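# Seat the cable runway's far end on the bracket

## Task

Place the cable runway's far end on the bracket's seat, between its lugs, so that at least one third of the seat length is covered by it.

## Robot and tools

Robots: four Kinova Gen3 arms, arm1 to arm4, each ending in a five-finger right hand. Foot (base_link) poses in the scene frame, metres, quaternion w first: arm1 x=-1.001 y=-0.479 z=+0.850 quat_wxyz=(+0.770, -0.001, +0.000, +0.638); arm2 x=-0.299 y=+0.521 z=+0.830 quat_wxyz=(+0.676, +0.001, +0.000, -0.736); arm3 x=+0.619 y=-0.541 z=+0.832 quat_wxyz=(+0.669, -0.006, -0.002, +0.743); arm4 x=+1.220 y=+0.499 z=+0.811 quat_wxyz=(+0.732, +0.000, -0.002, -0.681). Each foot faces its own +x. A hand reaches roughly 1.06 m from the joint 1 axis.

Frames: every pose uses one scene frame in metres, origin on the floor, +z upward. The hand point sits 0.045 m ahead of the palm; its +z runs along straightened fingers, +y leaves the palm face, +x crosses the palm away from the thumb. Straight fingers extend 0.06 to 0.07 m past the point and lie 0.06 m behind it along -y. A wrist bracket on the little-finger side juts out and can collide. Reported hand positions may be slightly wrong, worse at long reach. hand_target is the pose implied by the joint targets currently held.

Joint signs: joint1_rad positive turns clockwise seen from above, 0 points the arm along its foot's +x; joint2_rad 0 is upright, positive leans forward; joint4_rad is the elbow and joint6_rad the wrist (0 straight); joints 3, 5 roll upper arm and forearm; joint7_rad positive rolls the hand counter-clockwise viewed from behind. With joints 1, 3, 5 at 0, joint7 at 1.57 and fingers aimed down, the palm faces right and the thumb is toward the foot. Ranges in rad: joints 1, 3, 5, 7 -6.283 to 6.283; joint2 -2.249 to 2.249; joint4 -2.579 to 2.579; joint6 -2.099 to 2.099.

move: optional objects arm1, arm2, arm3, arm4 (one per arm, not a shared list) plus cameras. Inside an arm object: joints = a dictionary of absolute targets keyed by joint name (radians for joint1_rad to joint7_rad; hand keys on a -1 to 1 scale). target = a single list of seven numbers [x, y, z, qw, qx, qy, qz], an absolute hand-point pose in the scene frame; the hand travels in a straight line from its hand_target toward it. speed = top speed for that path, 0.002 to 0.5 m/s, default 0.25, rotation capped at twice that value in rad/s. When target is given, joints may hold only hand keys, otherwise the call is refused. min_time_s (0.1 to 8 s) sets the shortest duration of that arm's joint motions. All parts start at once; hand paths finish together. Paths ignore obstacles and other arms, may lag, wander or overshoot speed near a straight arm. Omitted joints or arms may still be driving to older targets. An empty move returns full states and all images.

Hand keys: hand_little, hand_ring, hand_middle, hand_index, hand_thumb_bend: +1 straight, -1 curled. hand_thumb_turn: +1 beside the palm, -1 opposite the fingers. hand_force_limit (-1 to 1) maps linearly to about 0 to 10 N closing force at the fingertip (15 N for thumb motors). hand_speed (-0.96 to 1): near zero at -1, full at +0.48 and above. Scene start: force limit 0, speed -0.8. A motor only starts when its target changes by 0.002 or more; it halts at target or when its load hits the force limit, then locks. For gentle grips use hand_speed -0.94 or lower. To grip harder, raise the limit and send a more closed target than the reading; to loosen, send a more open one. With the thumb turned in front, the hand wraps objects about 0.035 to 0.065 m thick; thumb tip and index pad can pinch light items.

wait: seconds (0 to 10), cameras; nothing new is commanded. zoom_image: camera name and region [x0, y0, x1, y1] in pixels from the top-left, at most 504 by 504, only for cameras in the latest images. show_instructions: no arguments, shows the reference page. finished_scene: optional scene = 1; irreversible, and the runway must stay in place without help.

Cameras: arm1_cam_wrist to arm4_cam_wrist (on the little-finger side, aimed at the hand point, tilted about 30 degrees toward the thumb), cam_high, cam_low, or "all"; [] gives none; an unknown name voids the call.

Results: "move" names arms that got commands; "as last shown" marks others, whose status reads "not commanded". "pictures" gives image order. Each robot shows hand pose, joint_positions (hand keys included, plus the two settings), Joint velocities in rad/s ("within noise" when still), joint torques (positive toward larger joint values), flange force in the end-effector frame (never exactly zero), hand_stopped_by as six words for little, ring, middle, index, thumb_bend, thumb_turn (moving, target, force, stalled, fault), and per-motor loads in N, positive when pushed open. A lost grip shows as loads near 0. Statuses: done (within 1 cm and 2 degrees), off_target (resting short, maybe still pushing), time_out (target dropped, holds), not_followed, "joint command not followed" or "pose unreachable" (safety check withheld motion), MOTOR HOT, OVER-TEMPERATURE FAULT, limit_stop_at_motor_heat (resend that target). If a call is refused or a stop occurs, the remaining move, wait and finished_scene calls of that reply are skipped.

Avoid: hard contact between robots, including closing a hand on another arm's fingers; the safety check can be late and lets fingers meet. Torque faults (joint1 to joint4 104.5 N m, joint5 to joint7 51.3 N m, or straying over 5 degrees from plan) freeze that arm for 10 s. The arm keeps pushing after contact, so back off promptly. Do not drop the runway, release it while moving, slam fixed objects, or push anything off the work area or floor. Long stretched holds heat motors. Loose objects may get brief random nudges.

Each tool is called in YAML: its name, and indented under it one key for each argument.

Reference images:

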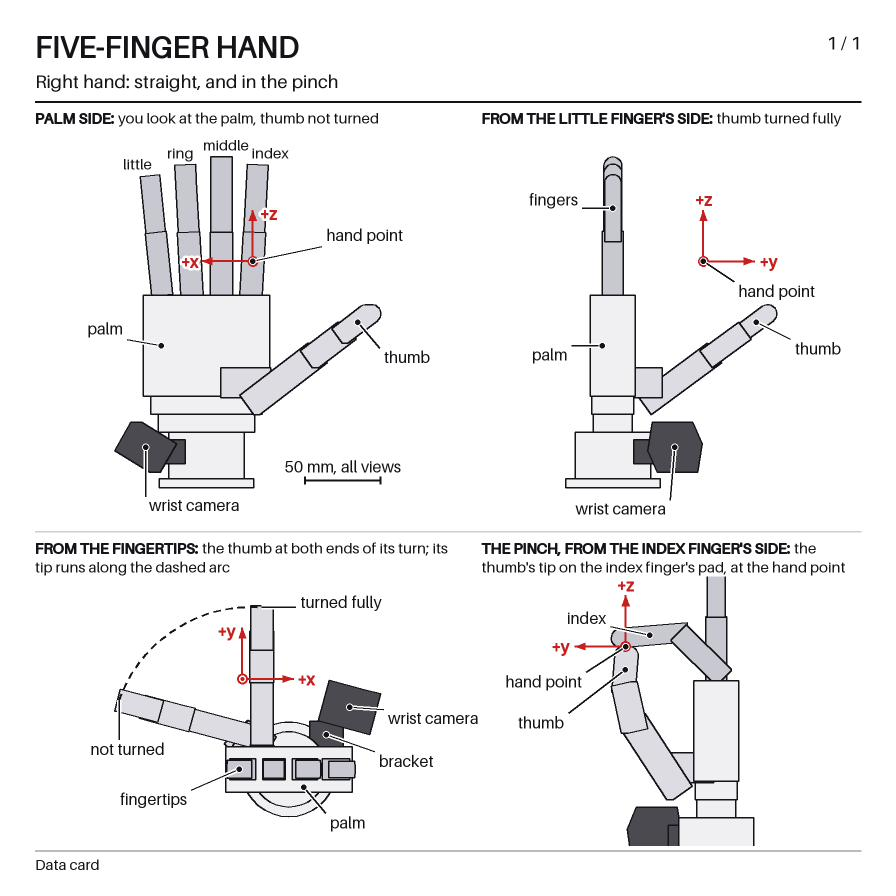

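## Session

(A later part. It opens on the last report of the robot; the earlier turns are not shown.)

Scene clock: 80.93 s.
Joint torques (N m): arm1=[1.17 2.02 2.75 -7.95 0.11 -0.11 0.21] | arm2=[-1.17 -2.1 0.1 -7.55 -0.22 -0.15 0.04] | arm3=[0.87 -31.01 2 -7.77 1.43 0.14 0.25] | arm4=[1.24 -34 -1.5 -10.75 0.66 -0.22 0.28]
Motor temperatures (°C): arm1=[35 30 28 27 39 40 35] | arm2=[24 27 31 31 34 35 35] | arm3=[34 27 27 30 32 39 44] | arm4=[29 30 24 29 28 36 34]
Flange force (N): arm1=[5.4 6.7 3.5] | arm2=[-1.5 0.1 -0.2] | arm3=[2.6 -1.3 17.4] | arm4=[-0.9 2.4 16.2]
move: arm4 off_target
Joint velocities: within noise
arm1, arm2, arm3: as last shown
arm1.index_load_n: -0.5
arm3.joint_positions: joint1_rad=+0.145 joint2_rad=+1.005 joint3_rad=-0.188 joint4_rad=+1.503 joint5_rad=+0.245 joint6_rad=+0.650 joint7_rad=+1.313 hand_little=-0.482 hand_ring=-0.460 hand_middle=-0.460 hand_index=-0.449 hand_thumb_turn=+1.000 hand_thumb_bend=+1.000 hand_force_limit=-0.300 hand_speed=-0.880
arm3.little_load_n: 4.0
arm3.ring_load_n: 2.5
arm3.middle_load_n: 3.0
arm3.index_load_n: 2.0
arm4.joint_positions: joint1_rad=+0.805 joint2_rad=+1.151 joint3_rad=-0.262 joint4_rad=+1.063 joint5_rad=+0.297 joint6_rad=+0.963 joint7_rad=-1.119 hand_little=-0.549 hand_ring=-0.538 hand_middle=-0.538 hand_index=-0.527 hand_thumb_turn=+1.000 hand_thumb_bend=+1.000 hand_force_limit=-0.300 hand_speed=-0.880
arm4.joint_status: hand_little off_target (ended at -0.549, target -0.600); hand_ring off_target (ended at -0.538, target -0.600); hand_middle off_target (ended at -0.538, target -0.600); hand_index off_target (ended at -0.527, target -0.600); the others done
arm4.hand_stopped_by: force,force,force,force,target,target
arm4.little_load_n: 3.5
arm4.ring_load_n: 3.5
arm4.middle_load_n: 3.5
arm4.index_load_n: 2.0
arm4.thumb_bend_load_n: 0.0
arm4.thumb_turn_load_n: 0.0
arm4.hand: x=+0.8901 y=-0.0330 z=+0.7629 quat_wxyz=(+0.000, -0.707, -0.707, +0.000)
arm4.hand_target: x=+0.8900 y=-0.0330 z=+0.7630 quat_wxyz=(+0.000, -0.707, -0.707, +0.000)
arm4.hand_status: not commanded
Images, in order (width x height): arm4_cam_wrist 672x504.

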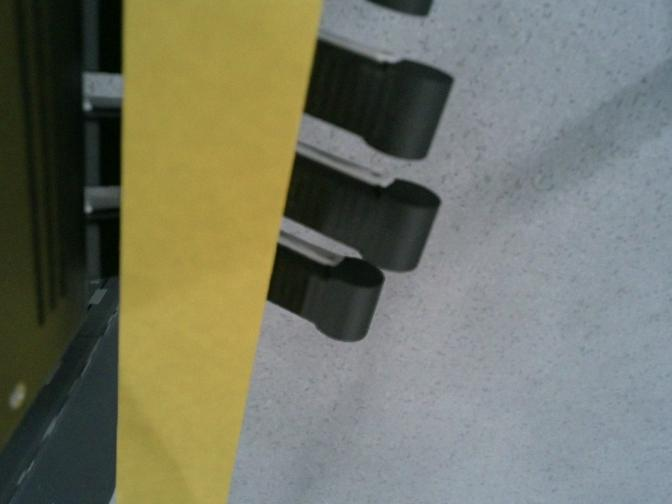

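move:
  arm4: {"target": [0.890, -0.033, 0.775, 0, 0.7071, 0.7071, 0], "speed": 0.05}

move:
  arm3: {"joints": {"hand_index": 1, "hand_middle": 1, "hand_ring": 1, "hand_little": 1, "hand_speed": -0.7}}
  cameras: ["arm3_cam_wrist", "arm4_cam_wrist"]

Scene clock: 83.93 s.
Joint torques (N m): arm1=[1.19 2.07 2.77 -7.93 0.07 -0.15 0.22] | arm2=[-1.12 -2.16 0.19 -7.49 -0.22 -0.14 0.03] | arm3=[-2.12 -19.8 -0.85 -3.12 0.06 -0.01 0.42] | arm4=[-0.87 -42.97 -4.49 -12.37 -0.87 1.31 0.04]
Motor temperatures (°C): arm1=[35 30 28 27 39 40 35] | arm2=[24 27 31 31 34 35 35] | arm3=[34 28 27 30 32 39 44] | arm4=[29 30 24 29 28 36 34]
Flange force (N): arm1=[5.5 6.6 3.4] | arm2=[-1.7 0.4 -0.5] | arm3=[5.0 3.6 -2.3] | arm4=[-2.9 -3.7 33.6]
move: arm4 done
Joint velocities: within noise
arm1, arm2, arm3: as last shown
arm1.index_load_n: 0.0
arm1.thumb_turn_load_n: 0.5
arm3.little_load_n: 0.0
arm3.ring_load_n: 0.0
arm3.middle_load_n: 0.0
arm3.index_load_n: 0.0
arm4.joint_positions: joint1_rad=+0.806 joint2_rad=+1.132 joint3_rad=-0.265 joint4_rad=+1.063 joint5_rad=+0.293 joint6_rad=+0.981 joint7_rad=-1.118 hand_little=-0.549 hand_ring=-0.538 hand_middle=-0.538 hand_index=-0.527 hand_thumb_turn=+1.000 hand_thumb_bend=+1.000 hand_force_limit=-0.300 hand_speed=-0.880
arm4.joint_status: not commanded
arm4.hand_stopped_by: force,force,force,force,target,target
arm4.little_load_n: 5.5
arm4.ring_load_n: 5.0
arm4.middle_load_n: 5.0
arm4.index_load_n: 3.5
arm4.thumb_bend_load_n: 0.0
arm4.thumb_turn_load_n: 0.0
arm4.hand: x=+0.8900 y=-0.0330 z=+0.7750 quat_wxyz=(+0.000, -0.707, -0.707, +0.000)
arm4.hand_target: x=+0.8900 y=-0.0330 z=+0.7750 quat_wxyz=(+0.000, -0.707, -0.707, +0.000)
arm4.hand_status: done (0.000 m and 0.0 deg from the pose sent, 0.012 m and 0.0 deg at the start)
pictures: none

Scene clock: 86.20 s.
Joint torques (N m): arm1=[1.22 2.03 2.73 -7.92 0.07 -0.11 0.23] | arm2=[-1.1 -2.01 0.19 -7.55 -0.18 -0.19 0.01] | arm3=[-2.08 -19.77 -0.82 -3.19 0.01 -0.01 0.45] | arm4=[-0.9 -43.07 -4.37 -12.45 -0.89 1.38 0]
Motor temperatures (°C): arm1=[35 30 28 27 39 40 35] | arm2=[24 27 31 31 34 35 35] | arm3=[34 28 27 30 32 39 44] | arm4=[29 31 24 29 28 36 34]
Flange force (N): arm1=[5.3 6.6 3.4] | arm2=[-1.3 0.3 -0.2] | arm3=[4.7 3.5 -2.3] | arm4=[-2.5 -3.6 33.8]
move: arm3 done
Joint velocities: within noise
arm1, arm2, arm4: as last shown
arm1.thumb_turn_load_n: 0.0
arm2.thumb_bend_load_n: -0.5
arm3.joint_positions: joint1_rad=+0.145 joint2_rad=+1.005 joint3_rad=-0.188 joint4_rad=+1.503 joint5_rad=+0.245 joint6_rad=+0.650 joint7_rad=+1.313 hand_little=+1.000 hand_ring=+1.000 hand_middle=+1.000 hand_index=+1.000 hand_thumb_turn=+1.000 hand_thumb_bend=+1.000 hand_force_limit=-0.300 hand_speed=-0.700
arm3.joint_status: all done
arm3.hand_stopped_by: target,target,target,target,target,target
arm3.little_load_n: 0.0
arm3.ring_load_n: 0.0
arm3.middle_load_n: 0.0
arm3.index_load_n: 0.0
arm3.thumb_bend_load_n: 0.0
arm3.thumb_turn_load_n: 0.0
arm3.hand: x=+0.6640 y=-0.0300 z=+0.7670 quat_wxyz=(+0.000, +0.707, +0.707, +0.000)
arm3.hand_target: x=+0.6640 y=-0.0300 z=+0.7670 quat_wxyz=(+0.000, +0.707, +0.707, +0.000)
arm3.hand_status: not commanded
arm4.ring_load_n: 4.5
Images, in order (width x height): arm3_cam_wrist 672x504, arm4_cam_wrist 672x504.

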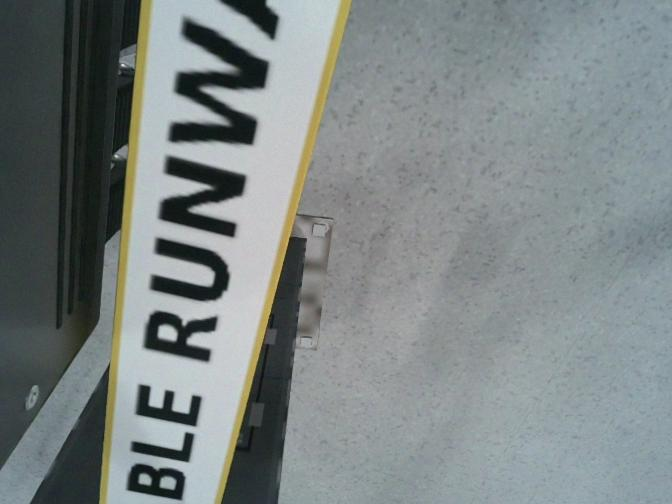

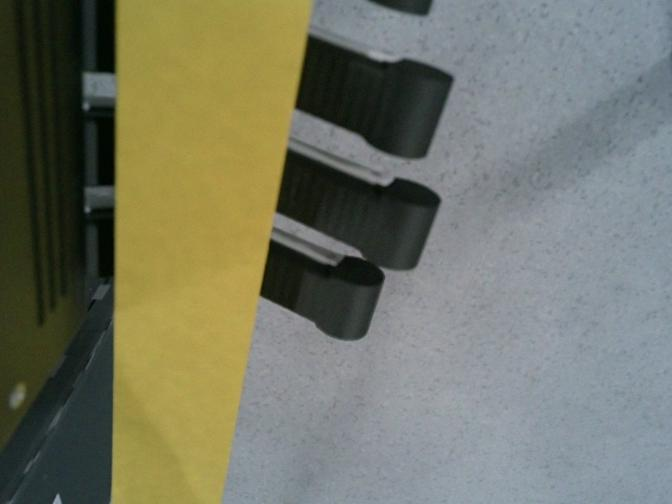

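move:
  arm3: {"target": [0.652, -0.030, 0.767, 0, 0.7071, 0.7071, 0], "speed": 0.1}

move:
  arm3: {"target": [0.652, -0.06, 1.0, 0, 0.7071, 0.7071, 0], "speed": 0.25}

move:
  arm4: {"target": [1.10, -0.015, 0.80, 0, 0.7009, 0.7133, 0], "speed": 0.12}
  arm3: {"target": [0.75, -0.25, 1.15, 0, 0.7071, 0.7071, 0]}
  cameras: ["arm4_cam_wrist", "cam_high", "cam_low"]

Scene clock: 91.30 s.
Joint torques (N m): arm1=[1.21 2.06 2.74 -7.95 0.12 -0.13 0.2] | arm2=[-1.16 -2.11 0.16 -7.52 -0.28 -0.18 0.02] | arm3=[-2.8 -19.96 -1.59 -3.52 -0.28 -0.41 0.28] | arm4=[-1.2 -43.05 -4.75 -12.29 -1 1.4 -0.03]
Motor temperatures (°C): arm1=[35 30 28 27 39 40 35] | arm2=[24 27 31 31 34 35 35] | arm3=[34 28 27 30 32 39 44] | arm4=[29 31 24 29 28 36 34]
Flange force (N): arm1=[5.4 6.5 3.5] | arm2=[-1.6 0.2 -0.5] | arm3=[4.7 5.0 -2.6] | arm4=[-2.7 -4.3 33.9]
move: arm3 done
Joint velocities: within noise
arm1, arm2, arm4: as last shown
arm2.thumb_bend_load_n: 0.0
arm3.joint_positions: joint1_rad=+0.122 joint2_rad=+1.005 joint3_rad=-0.186 joint4_rad=+1.501 joint5_rad=+0.242 joint6_rad=+0.651 joint7_rad=+1.294 hand_little=+1.000 hand_ring=+1.000 hand_middle=+1.000 hand_index=+1.000 hand_thumb_turn=+1.000 hand_thumb_bend=+1.000 hand_force_limit=-0.300 hand_speed=-0.700
arm3.joint_status: not commanded
arm3.hand_stopped_by: target,target,target,target,target,target
arm3.little_load_n: 0.0
arm3.ring_load_n: 0.5
arm3.middle_load_n: 0.0
arm3.index_load_n: 0.0
arm3.thumb_bend_load_n: 0.0
arm3.thumb_turn_load_n: -2.0
arm3.hand: x=+0.6520 y=-0.0300 z=+0.7670 quat_wxyz=(+0.000, +0.707, +0.707, +0.000)
arm3.hand_target: x=+0.6520 y=-0.0300 z=+0.7670 quat_wxyz=(+0.000, +0.707, +0.707, +0.000)
arm3.hand_status: done (0.000 m and 0.0 deg from the pose sent, 0.012 m and 0.0 deg at the start)
arm4.little_load_n: 6.0
arm4.ring_load_n: 5.0
pictures: none

Scene clock: 92.87 s.
Joint torques (N m): arm1=[1.18 2.02 2.78 -7.97 0.11 -0.14 0.22] | arm2=[-1.09 -2.05 0.14 -7.4 -0.26 -0.19 -0.02] | arm3=[-2.2 -17.94 -0.88 -6.09 0.14 0.02 0.43] | arm4=[-0.8 -42.03 -4.22 -12.4 -0.8 1.06 0.02]
Motor temperatures (°C): arm1=[35 30 28 27 39 40 35] | arm2=[24 27 31 31 34 35 35] | arm3=[34 28 27 30 32 39 44] | arm4=[29 32 24 29 28 36 34]
Flange force (N): arm1=[5.5 6.7 3.5] | arm2=[-1.6 0.0 -0.9] | arm3=[3.6 3.4 -1.5] | arm4=[-2.0 -2.9 31.6]
move: arm3 done
Joint velocities: within noise
arm1.joint_positions: joint1_rad=+0.234 joint2_rad=-0.473 joint3_rad=-0.108 joint4_rad=+1.553 joint5_rad=-0.068 joint6_rad=+1.935 joint7_rad=-2.101 hand_little=+1.000 hand_ring=+1.000 hand_middle=+1.000 hand_index=+1.000 hand_thumb_turn=+1.000 hand_thumb_bend=+1.000 hand_force_limit=+0.000 hand_speed=-0.800
arm1.joint_status: not commanded
arm1.hand_stopped_by: target,target,target,target,target,target
arm1.little_load_n: 0.0
arm1.ring_load_n: 0.0
arm1.middle_load_n: 0.0
arm1.index_load_n: 0.0
arm1.thumb_bend_load_n: 0.0
arm1.thumb_turn_load_n: 0.0
arm1.hand: x=-0.9853 y=-0.2932 z=+1.3443 quat_wxyz=(-0.035, +0.364, -0.929, -0.051)
arm1.hand_target: x=-0.9853 y=-0.2932 z=+1.3443 quat_wxyz=(-0.035, +0.364, -0.929, -0.051)
arm1.hand_status: not commanded
arm2.joint_positions: joint1_rad=+0.361 joint2_rad=-0.330 joint3_rad=-0.078 joint4_rad=+1.476 joint5_rad=-0.045 joint6_rad=+1.954 joint7_rad=-1.764 hand_little=+1.000 hand_ring=+1.000 hand_middle=+1.000 hand_index=+1.000 hand_thumb_turn=+1.000 hand_thumb_bend=+1.000 hand_force_limit=+0.000 hand_speed=-0.800
arm2.joint_status: not commanded
arm2.hand_stopped_by: target,target,target,target,target,target
arm2.little_load_n: 0.0
arm2.ring_load_n: 0.0
arm2.middle_load_n: 0.0
arm2.index_load_n: 0.0
arm2.thumb_bend_load_n: 0.0
arm2.thumb_turn_load_n: 0.0
arm2.hand: x=-0.3291 y=+0.3136 z=+1.3230 quat_wxyz=(-0.019, -0.871, -0.490, +0.009)
arm2.hand_target: x=-0.3291 y=+0.3136 z=+1.3230 quat_wxyz=(-0.019, -0.871, -0.490, +0.009)
arm2.hand_status: not commanded
arm3.joint_positions: joint1_rad=+0.168 joint2_rad=+0.590 joint3_rad=-0.252 joint4_rad=+1.463 joint5_rad=+0.144 joint6_rad=+1.101 joint7_rad=+1.358 hand_little=+1.000 hand_ring=+1.000 hand_middle=+1.000 hand_index=+1.000 hand_thumb_turn=+1.000 hand_thumb_bend=+1.000 hand_force_limit=-0.300 hand_speed=-0.700
arm3.joint_status: not commanded
arm3.hand_stopped_by: target,target,target,target,target,target
arm3.little_load_n: 0.0
arm3.ring_load_n: 0.0
arm3.middle_load_n: 0.0
arm3.index_load_n: 0.0
arm3.thumb_bend_load_n: 0.0
arm3.thumb_turn_load_n: 0.5
arm3.hand: x=+0.6520 y=-0.0600 z=+1.0000 quat_wxyz=(+0.000, +0.707, +0.707, +0.000)
arm3.hand_target: x=+0.6520 y=-0.0600 z=+1.0000 quat_wxyz=(+0.000, +0.707, +0.707, +0.000)
arm3.hand_status: done (0.000 m and 0.0 deg from the pose sent, 0.235 m and 0.0 deg at the start)
arm4: as last shown
arm4.little_load_n: 5.5
arm4.middle_load_n: 4.5
arm4.index_load_n: 3.0
pictures: none

Scene clock: 95.17 s.
Joint torques (N m): arm1=[1.17 2.01 2.76 -7.94 0.12 -0.11 0.23] | arm2=[-1.14 -2.13 0.17 -7.6 -0.24 -0.25 0.06] | arm3=[-2.35 -9.5 -0.15 -7.07 0.12 0.01 0.46] | arm4=[-1.52 -32.44 -4.31 -8.28 -1.02 1.05 0.08]
Motor temperatures (°C): arm1=[35 30 28 27 39 40 35] | arm2=[24 27 31 31 34 35 35] | arm3=[34 28 27 30 32 39 44] | arm4=[29 32 24 29 28 36 34]
Flange force (N): arm1=[5.4 6.8 3.5] | arm2=[-1.4 0.3 -0.3] | arm3=[2.3 3.5 -2.1] | arm4=[-1.9 -3.7 28.6]
move: arm3 done; arm4 done
Joint velocities: within noise
arm1, arm2: as last shown
arm3.joint_positions: joint1_rad=+0.466 joint2_rad=+0.052 joint3_rad=-0.208 joint4_rad=+1.726 joint5_rad=-0.001 joint6_rad=+1.361 joint7_rad=+1.724 hand_little=+1.000 hand_ring=+1.000 hand_middle=+1.000 hand_index=+1.000 hand_thumb_turn=+1.000 hand_thumb_bend=+1.000 hand_force_limit=-0.300 hand_speed=-0.700
arm3.joint_status: not commanded
arm3.hand_stopped_by: target,target,target,target,target,target
arm3.little_load_n: 0.0
arm3.ring_load_n: 0.0
arm3.middle_load_n: 0.0
arm3.index_load_n: 0.0
arm3.thumb_bend_load_n: 0.0
arm3.thumb_turn_load_n: 0.0
arm3.hand: x=+0.7500 y=-0.2500 z=+1.1500 quat_wxyz=(+0.000, +0.707, +0.707, +0.000)
arm3.hand_target: x=+0.7500 y=-0.2500 z=+1.1500 quat_wxyz=(+0.000, +0.707, +0.707, +0.000)
arm3.hand_status: done (0.000 m and 0.0 deg from the pose sent, 0.261 m and 0.0 deg at the start)
arm4.joint_positions: joint1_rad=+0.526 joint2_rad=+0.881 joint3_rad=-0.243 joint4_rad=+1.595 joint5_rad=+0.297 joint6_rad=+0.703 joint7_rad=-1.485 hand_little=-0.549 hand_ring=-0.538 hand_middle=-0.538 hand_index=-0.527 hand_thumb_turn=+1.000 hand_thumb_bend=+1.000 hand_force_limit=-0.300 hand_speed=-0.880
arm4.joint_status: not commanded
arm4.hand_stopped_by: force,force,force,force,target,target
arm4.little_load_n: 5.5
arm4.ring_load_n: 4.5
arm4.middle_load_n: 4.0
arm4.index_load_n: 2.5
arm4.thumb_bend_load_n: -0.5
arm4.thumb_turn_load_n: 0.0
arm4.hand: x=+1.0999 y=-0.0150 z=+0.8000 quat_wxyz=(+0.000, -0.701, -0.713, +0.000)
arm4.hand_target: x=+1.1000 y=-0.0150 z=+0.8000 quat_wxyz=(+0.000, -0.701, -0.713, +0.000)
arm4.hand_status: done (0.000 m and 0.0 deg from the pose sent, 0.212 m and 1.0 deg at the start)
Images, in order (width x height): arm4_cam_wrist 672x504, cam_high 672x504, cam_low 672x504.

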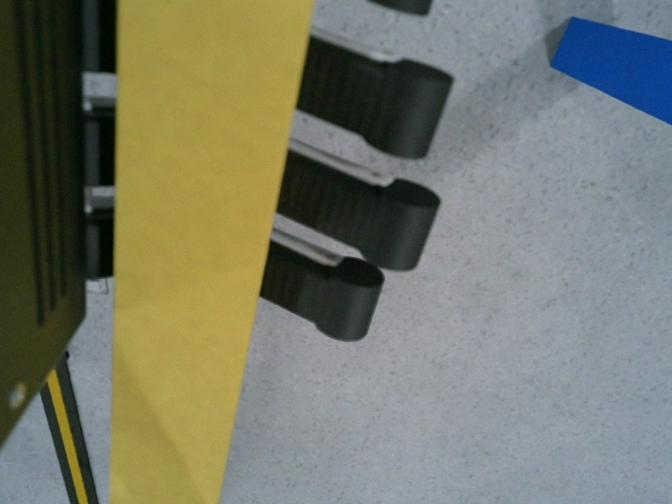

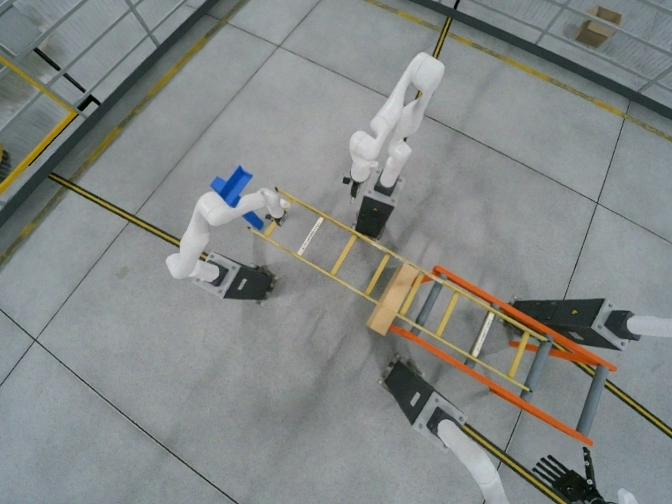

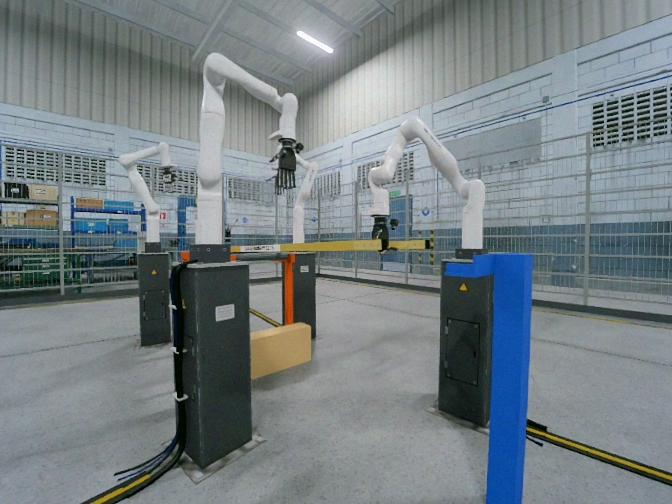

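move:
  arm3: {"target": [1.12, -0.29, 1.15, 0.139, -0.377, 0.910, 0.104], "speed": 0.4}
  arm4: {"target": [1.27, 0.003, 0.82, 0, 0.6947, 0.7193, 0], "speed": 0.12}
  cameras: ["arm3_cam_wrist", "cam_high", "cam_low"]

Scene clock: 99.43 s.
Joint torques (N m): arm1=[1.22 2.04 2.73 -7.96 0.11 -0.13 0.25] | arm2=[-1.17 -2.1 0.11 -7.46 -0.25 -0.23 0.04] | arm3=[-2.3 -16.6 0.48 -7.53 -0.67 -0.54 0.43] | arm4=[-1.82 -31.62 -4.49 -8.46 -1.11 0.55 0.11]
Motor temperatures (°C): arm1=[35 30 28 27 39 40 35] | arm2=[24 27 31 31 34 35 35] | arm3=[34 28 27 30 32 39 44] | arm4=[29 32 24 29 28 36 34]
Flange force (N): arm1=[5.4 6.6 3.5] | arm2=[-1.6 0.1 -0.8] | arm3=[-3.2 -6.2 -2.2] | arm4=[-3.2 -3.8 32.8]
move: arm3 done; arm4 done
Joint velocities: within noise
arm1, arm2: as last shown
arm3.joint_positions: joint1_rad=+1.299 joint2_rad=+0.433 joint3_rad=+0.213 joint4_rad=+1.364 joint5_rad=-0.389 joint6_rad=+1.151 joint7_rad=+5.427 hand_little=+1.000 hand_ring=+1.000 hand_middle=+1.000 hand_index=+1.000 hand_thumb_turn=+1.000 hand_thumb_bend=+1.000 hand_force_limit=-0.300 hand_speed=-0.700
arm3.joint_status: not commanded
arm3.hand_stopped_by: target,target,target,target,target,target
arm3.little_load_n: 0.0
arm3.ring_load_n: 0.0
arm3.middle_load_n: 0.0
arm3.index_load_n: 0.0
arm3.thumb_bend_load_n: 0.0
arm3.thumb_turn_load_n: 0.0
arm3.hand: x=+1.1200 y=-0.2900 z=+1.1500 quat_wxyz=(+0.139, -0.377, +0.910, +0.104)
arm3.hand_target: x=+1.1200 y=-0.2900 z=+1.1500 quat_wxyz=(+0.139, -0.377, +0.910, +0.104)
arm3.hand_status: done (0.000 m and 0.0 deg from the pose sent, 0.372 m and 135.7 deg at the start; pose on its path clipped on 10 of 117 steps)
arm4.joint_positions: joint1_rad=+0.186 joint2_rad=+0.771 joint3_rad=-0.222 joint4_rad=+1.775 joint5_rad=+0.268 joint6_rad=+0.628 joint7_rad=-1.802 hand_little=-0.549 hand_ring=-0.538 hand_middle=-0.538 hand_index=-0.527 hand_thumb_turn=+1.000 hand_thumb_bend=+1.000 hand_force_limit=-0.300 hand_speed=-0.880
arm4.joint_status: not commanded
arm4.hand_stopped_by: force,force,force,force,target,target
arm4.little_load_n: 6.0
arm4.ring_load_n: 4.5
arm4.middle_load_n: 3.5
arm4.index_load_n: 1.5
arm4.thumb_bend_load_n: 0.0
arm4.thumb_turn_load_n: 0.0
arm4.hand: x=+1.2700 y=+0.0030 z=+0.8200 quat_wxyz=(+0.000, -0.695, -0.719, +0.000)
arm4.hand_target: x=+1.2700 y=+0.0030 z=+0.8200 quat_wxyz=(+0.000, -0.695, -0.719, +0.000)
arm4.hand_status: done (0.000 m and 0.0 deg from the pose sent, 0.172 m and 1.0 deg at the start)
Images, in order (width x height): arm3_cam_wrist 672x504, cam_high 672x504, cam_low 672x504.

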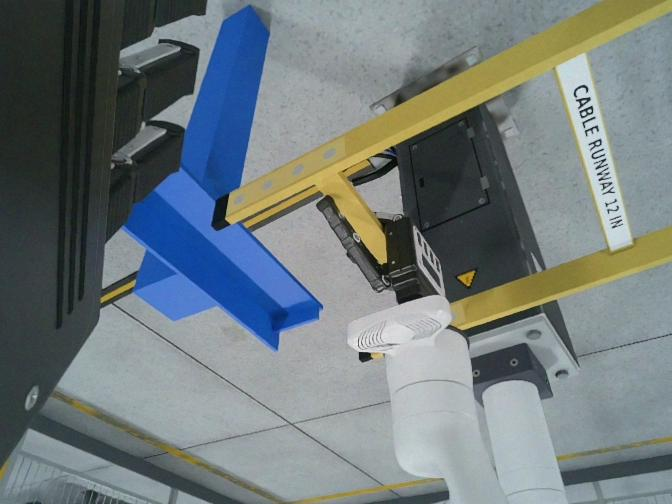

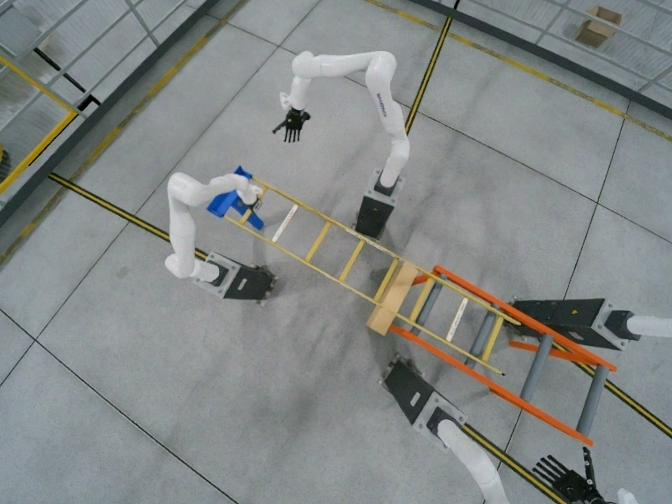

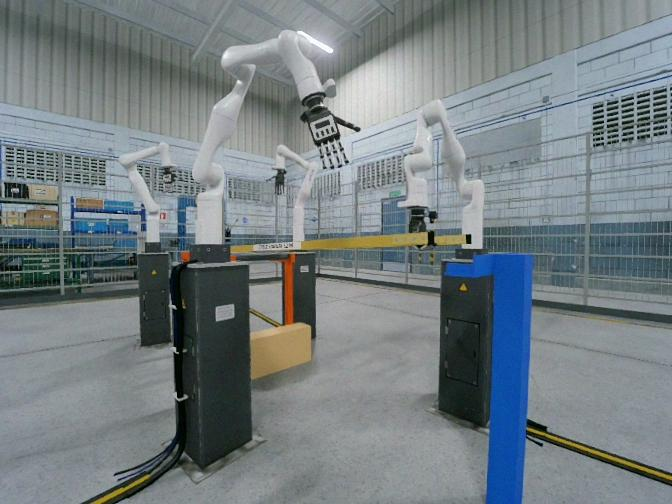

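zoom_image:
  camera: "arm3_cam_wrist"
  region: [120, 140, 420, 380]

zoom_image:
  camera: "cam_high"
  region: [180, 140, 340, 260]

zoom_image:
  camera: "cam_low"
  region: [380, 190, 560, 300]

Scaled by 1.680 from the camera's image (finer frame: 960x720).

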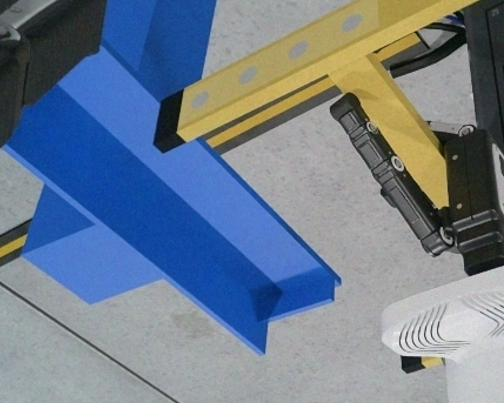

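Scaled by 3.150 from the camera's image (finer frame: 960x720).

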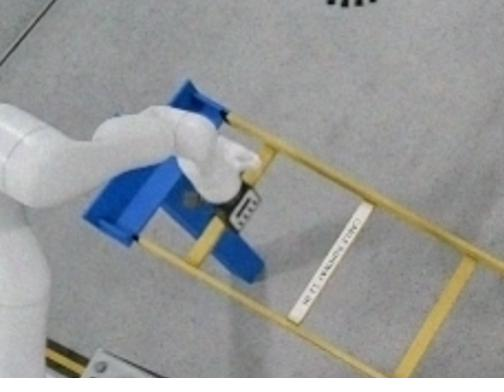

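Scaled by 2.800 from the camera's image (finer frame: 960x720).

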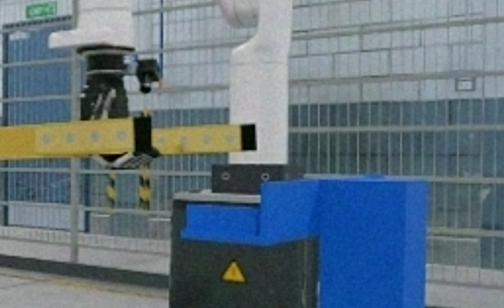

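zoom_image:
  camera: "arm3_cam_wrist"
  region: [180, 150, 340, 270]

zoom_image:
  camera: "arm3_cam_wrist"
  region: [230, 240, 390, 360]

Scaled by 3.150 from the camera's image (finer frame: 960x720).

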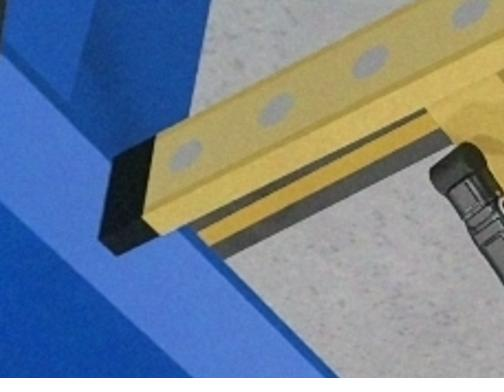

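Scaled by 3.150 from the camera's image (finer frame: 960x720).

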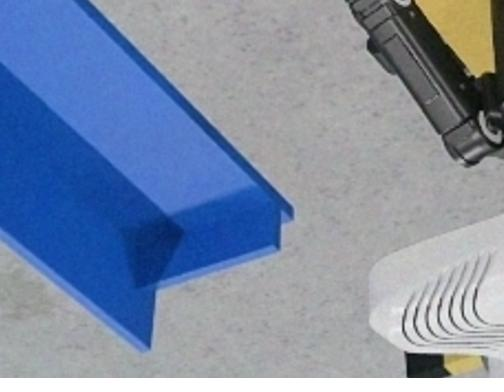

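zoom_image:
  camera: "cam_high"
  region: [195, 155, 275, 235]

Scaled by 6.300 from the camera's image (finer frame: 960x720).

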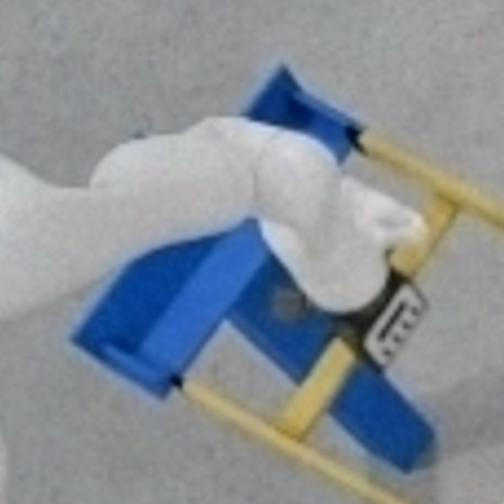

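move:
  arm3: {"target": [1.0995, -0.2646, 1.169, 0.155, -0.2133, 0.9616, 0.0783], "speed": 0.3}
  arm4: {"target": [1.315, 0.008, 0.82, 0, 0.6947, 0.7193, 0], "speed": 0.08}
  cameras: ["arm3_cam_wrist", "cam_high", "cam_low"]

zoom_image:
  camera: "cam_high"
  region: [195, 155, 275, 235]

zoom_image:
  camera: "cam_low"
  region: [380, 190, 560, 300]

Scene clock: 111.80 s.
Joint torques (N m): arm1=[1.21 2.08 2.73 -7.93 0.08 -0.14 0.23] | arm2=[-1.09 -2.07 0.15 -7.48 -0.26 -0.19 0.05] | arm3=[-2.28 -14.11 0.72 -7.85 -0.26 -0.9 0.41] | arm4=[-1.63 -31.9 -4.19 -8.86 -1.23 0.37 0.03]
Motor temperatures (°C): arm1=[35 30 28 27 39 39 35] | arm2=[24 27 30 31 34 35 35] | arm3=[34 28 27 30 32 39 44] | arm4=[29 33 24 29 28 36 34]
Flange force (N): arm1=[5.5 6.5 3.4] | arm2=[-1.5 0.3 -0.6] | arm3=[-5.6 -4.6 -0.9] | arm4=[-2.8 -3.4 33.5]
move: arm3 done; arm4 done
Joint velocities: within noise
arm1, arm2: as last shown
arm3.joint_positions: joint1_rad=+1.060 joint2_rad=+0.289 joint3_rad=+0.310 joint4_rad=+1.517 joint5_rad=-0.249 joint6_rad=+1.039 joint7_rad=+4.908 hand_little=+1.000 hand_ring=+1.000 hand_middle=+1.000 hand_index=+1.000 hand_thumb_turn=+1.000 hand_thumb_bend=+1.000 hand_force_limit=-0.300 hand_speed=-0.700
arm3.joint_status: not commanded
arm3.hand_stopped_by: target,target,target,target,target,target
arm3.little_load_n: 0.0
arm3.ring_load_n: 0.0
arm3.middle_load_n: 0.0
arm3.index_load_n: 0.0
arm3.thumb_bend_load_n: 0.0
arm3.thumb_turn_load_n: 0.0
arm3.hand: x=+1.0995 y=-0.2646 z=+1.1690 quat_wxyz=(+0.155, -0.213, +0.961, +0.078)
arm3.hand_target: x=+1.0995 y=-0.2646 z=+1.1690 quat_wxyz=(+0.155, -0.213, +0.961, +0.078)
arm3.hand_status: done (0.000 m and 0.0 deg from the pose sent, 0.038 m and 20.0 deg at the start)
arm4.joint_positions: joint1_rad=+0.083 joint2_rad=+0.765 joint3_rad=-0.212 joint4_rad=+1.789 joint5_rad=+0.259 joint6_rad=+0.617 joint7_rad=-1.892 hand_little=-0.549 hand_ring=-0.538 hand_middle=-0.538 hand_index=-0.527 hand_thumb_turn=+1.000 hand_thumb_bend=+1.000 hand_force_limit=-0.300 hand_speed=-0.880
arm4.joint_status: not commanded
arm4.hand_stopped_by: force,force,force,force,target,target
arm4.little_load_n: 6.5
arm4.ring_load_n: 5.0
arm4.middle_load_n: 4.0
arm4.index_load_n: 2.0
arm4.thumb_bend_load_n: 0.0
arm4.thumb_turn_load_n: 0.0
arm4.hand: x=+1.3150 y=+0.0080 z=+0.8200 quat_wxyz=(+0.000, -0.695, -0.719, +0.000)
arm4.hand_target: x=+1.3150 y=+0.0080 z=+0.8200 quat_wxyz=(+0.000, -0.695, -0.719, +0.000)
arm4.hand_status: done (0.000 m and 0.0 deg from the pose sent, 0.045 m and 0.0 deg at the start)
Images, in order (width x height): arm3_cam_wrist 672x504, cam_high 672x504, cam_low 672x504.

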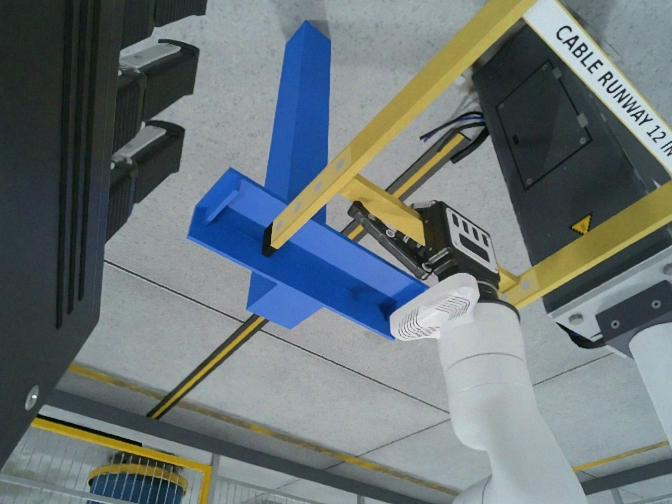

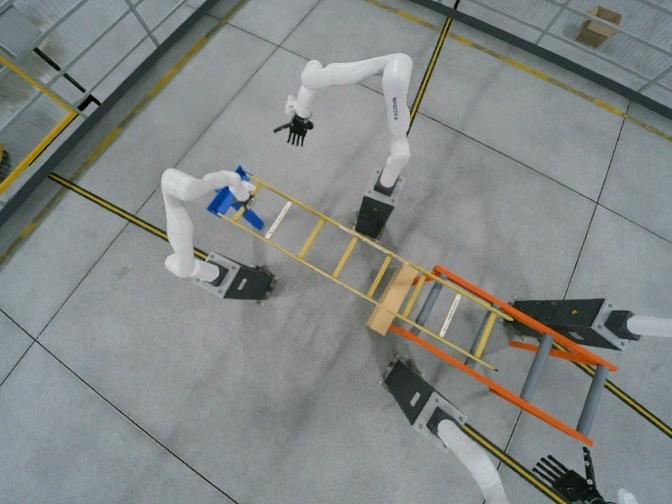

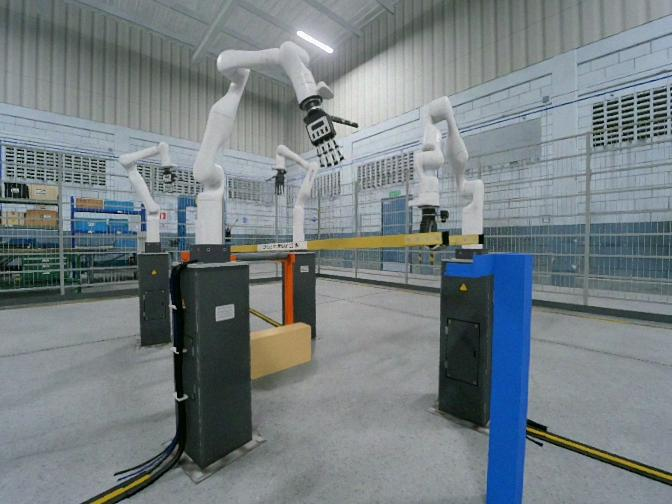

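Scaled by 6.300 from the camera's image (finer frame: 960x720).

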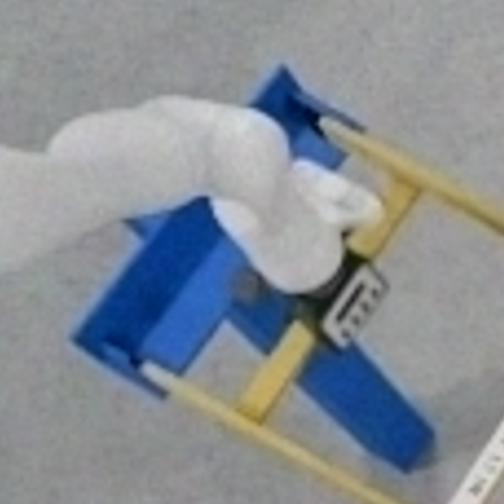

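Scaled by 2.800 from the camera's image (finer frame: 960x720).

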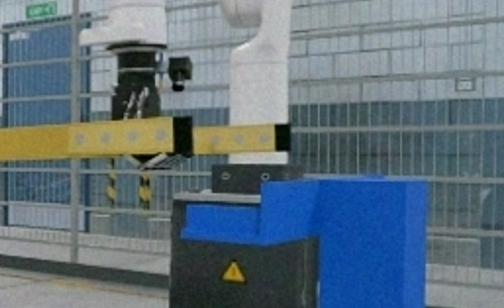

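zoom_image:
  camera: "arm3_cam_wrist"
  region: [170, 150, 330, 350]

zoom_image:
  camera: "arm3_cam_wrist"
  region: [320, 220, 540, 350]

Scaled by 2.520 from the camera's image (finer frame: 960x720).

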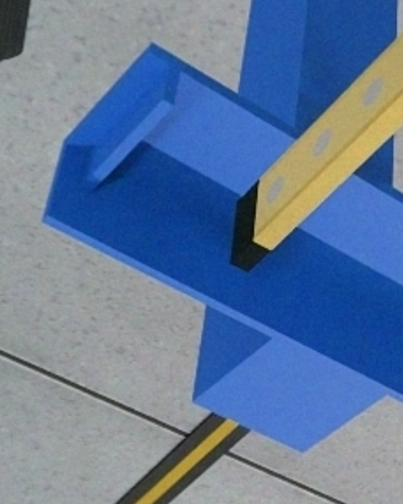

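Scaled by 2.291 from the camera's image (finer frame: 960x720).

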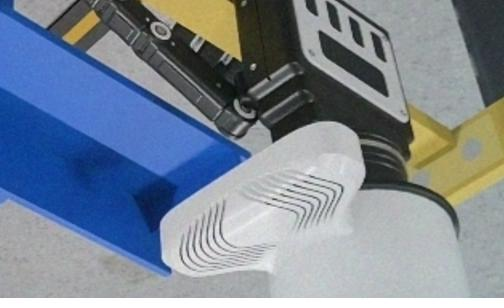

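zoom_image:
  camera: "cam_high"
  region: [230, 155, 265, 190]

zoom_image:
  camera: "cam_high"
  region: [200, 195, 235, 230]

Scaled by 14.400 from the camera's image (finer frame: 960x720).

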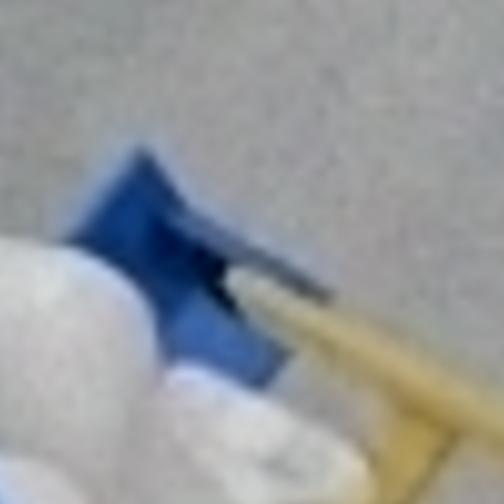

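Scaled by 14.400 from the camera's image (finer frame: 960x720).

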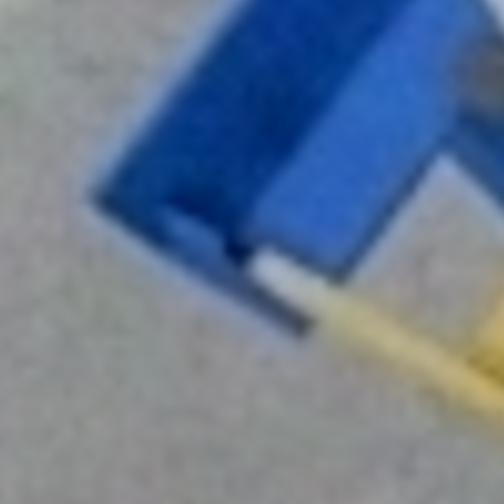

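zoom_image:
  camera: "cam_high"
  region: [180, 230, 290, 310]

zoom_image:
  camera: "cam_high"
  region: [340, 150, 420, 250]

zoom_image:
  camera: "cam_high"
  region: [490, 280, 640, 380]

zoom_image:
  camera: "cam_high"
  region: [370, 340, 480, 450]

Scaled by 4.582 from the camera's image (finer frame: 960x720).

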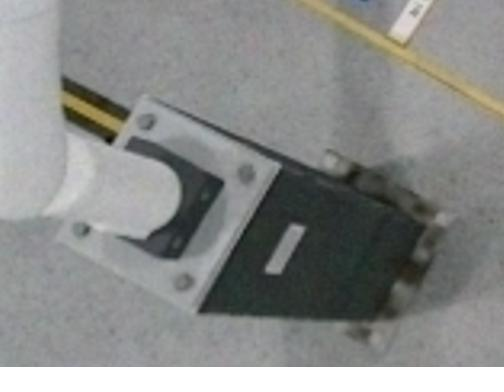

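Scaled by 5.040 from the camera's image (finer frame: 960x720).

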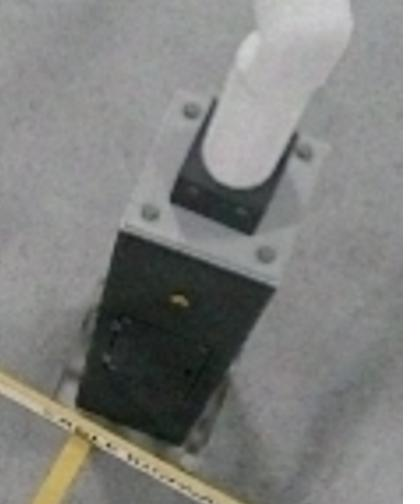

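Scaled by 3.360 from the camera's image (finer frame: 960x720).

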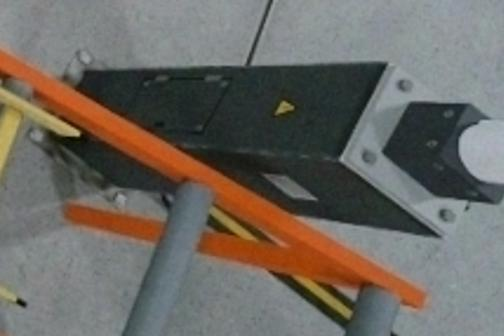

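Scaled by 4.582 from the camera's image (finer frame: 960x720).

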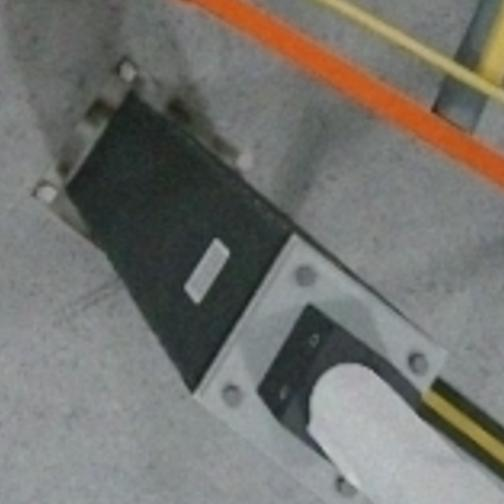

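move:
  arm4: {"target": [1.345, 0.006, 0.797, 0, 0.6947, 0.7193, 0], "speed": 0.05}
  cameras: ["arm3_cam_wrist", "cam_high", "cam_low"]

zoom_image:
  camera: "arm3_cam_wrist"
  region: [170, 150, 330, 270]

zoom_image:
  camera: "cam_high"
  region: [200, 195, 235, 230]

zoom_image:
  camera: "cam_low"
  region: [420, 215, 510, 270]

Scene clock: 120.47 s.
Joint torques (N m): arm1=[1.16 2.05 2.72 -7.98 0.13 -0.13 0.21] | arm2=[-1.09 -2.13 0.19 -7.56 -0.19 -0.24 0.09] | arm3=[-2.25 -14.1 0.76 -7.79 -0.31 -0.89 0.4] | arm4=[-1.4 -33.26 -4.07 -9.17 -1.06 -0.13 0.01]
Motor temperatures (°C): arm1=[34 30 28 27 39 39 35] | arm2=[24 27 30 31 34 35 35] | arm3=[34 28 27 30 32 39 44] | arm4=[29 34 24 29 28 36 34]
Flange force (N): arm1=[5.5 6.5 3.6] | arm2=[-1.4 0.6 -0.5] | arm3=[-5.8 -4.5 -1.0] | arm4=[-1.6 -2.8 34.2]
move: arm4 done
Joint velocities: within noise
arm1, arm2, arm3: as last shown
arm2.thumb_turn_load_n: -0.5
arm4.joint_positions: joint1_rad=+0.007 joint2_rad=+0.817 joint3_rad=-0.193 joint4_rad=+1.777 joint5_rad=+0.265 joint6_rad=+0.575 joint7_rad=-1.958 hand_little=-0.549 hand_ring=-0.538 hand_middle=-0.538 hand_index=-0.527 hand_thumb_turn=+1.000 hand_thumb_bend=+1.000 hand_force_limit=-0.300 hand_speed=-0.880
arm4.joint_status: not commanded
arm4.hand_stopped_by: force,force,force,force,target,target
arm4.little_load_n: 6.5
arm4.ring_load_n: 6.0
arm4.middle_load_n: 5.0
arm4.index_load_n: 3.0
arm4.thumb_bend_load_n: 0.0
arm4.thumb_turn_load_n: 0.0
arm4.hand: x=+1.3449 y=+0.0060 z=+0.7970 quat_wxyz=(+0.000, -0.695, -0.719, +0.000)
arm4.hand_target: x=+1.3450 y=+0.0060 z=+0.7970 quat_wxyz=(+0.000, -0.695, -0.719, +0.000)
arm4.hand_status: done (0.000 m and 0.0 deg from the pose sent, 0.038 m and 0.0 deg at the start)
Images, in order (width x height): arm3_cam_wrist 672x504, cam_high 672x504, cam_low 672x504.

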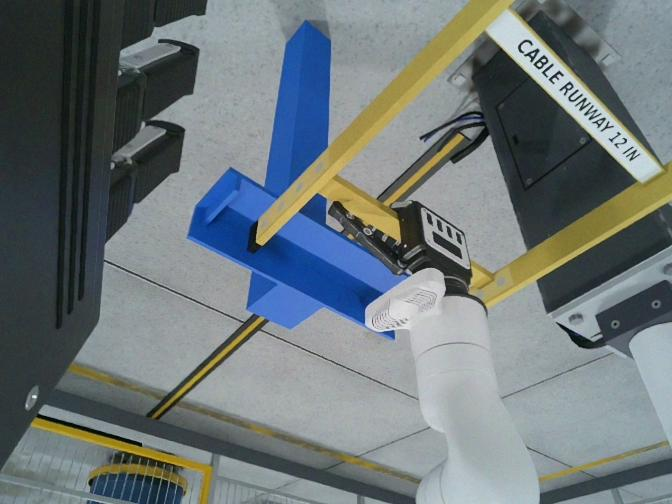

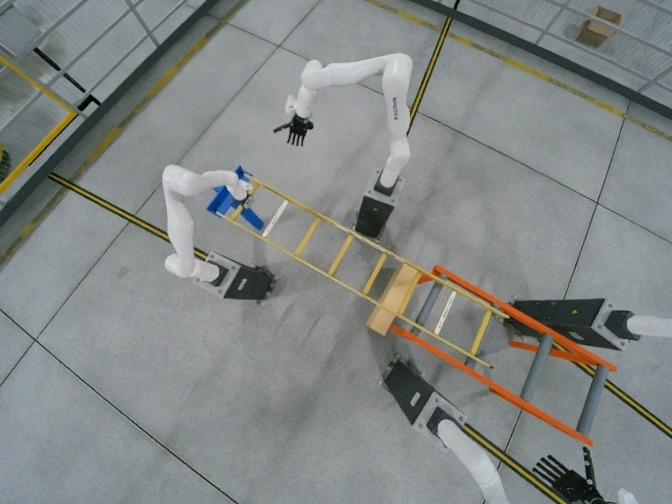

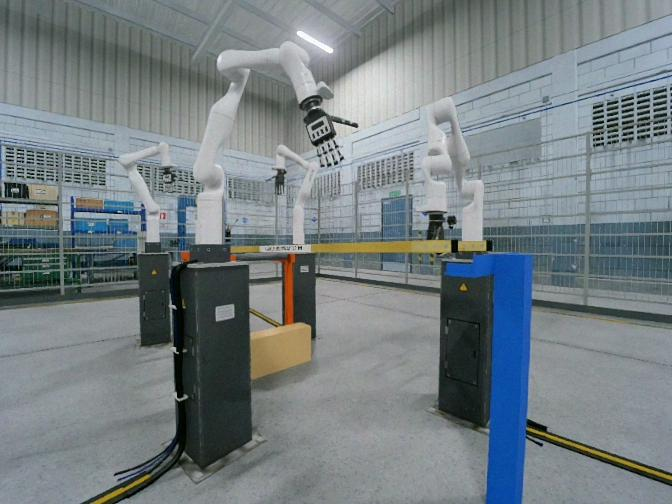

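Scaled by 3.150 from the camera's image (finer frame: 960x720).

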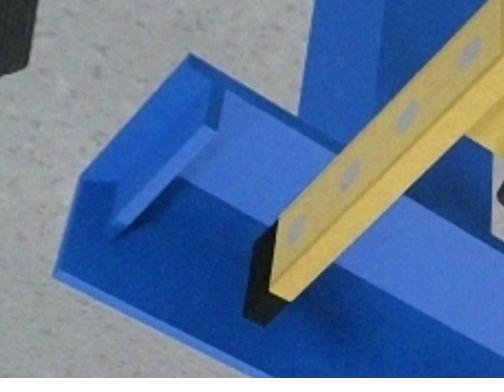

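Scaled by 14.400 from the camera's image (finer frame: 960x720).

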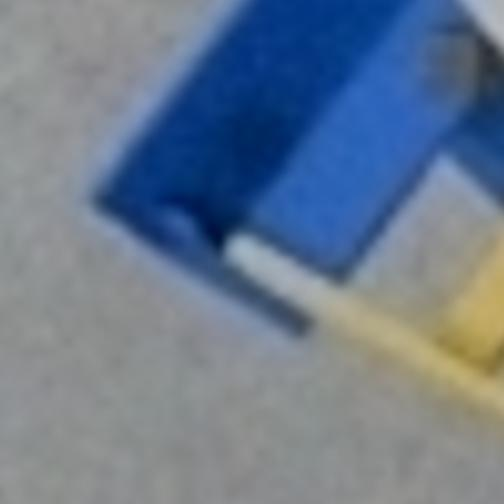

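Scaled by 5.600 from the camera's image (finer frame: 960x720).

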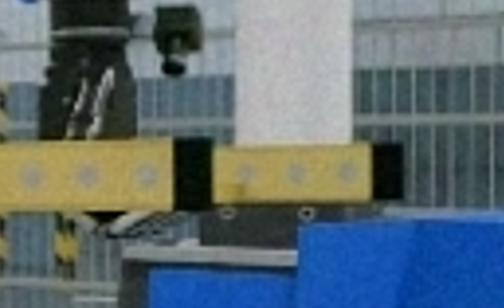

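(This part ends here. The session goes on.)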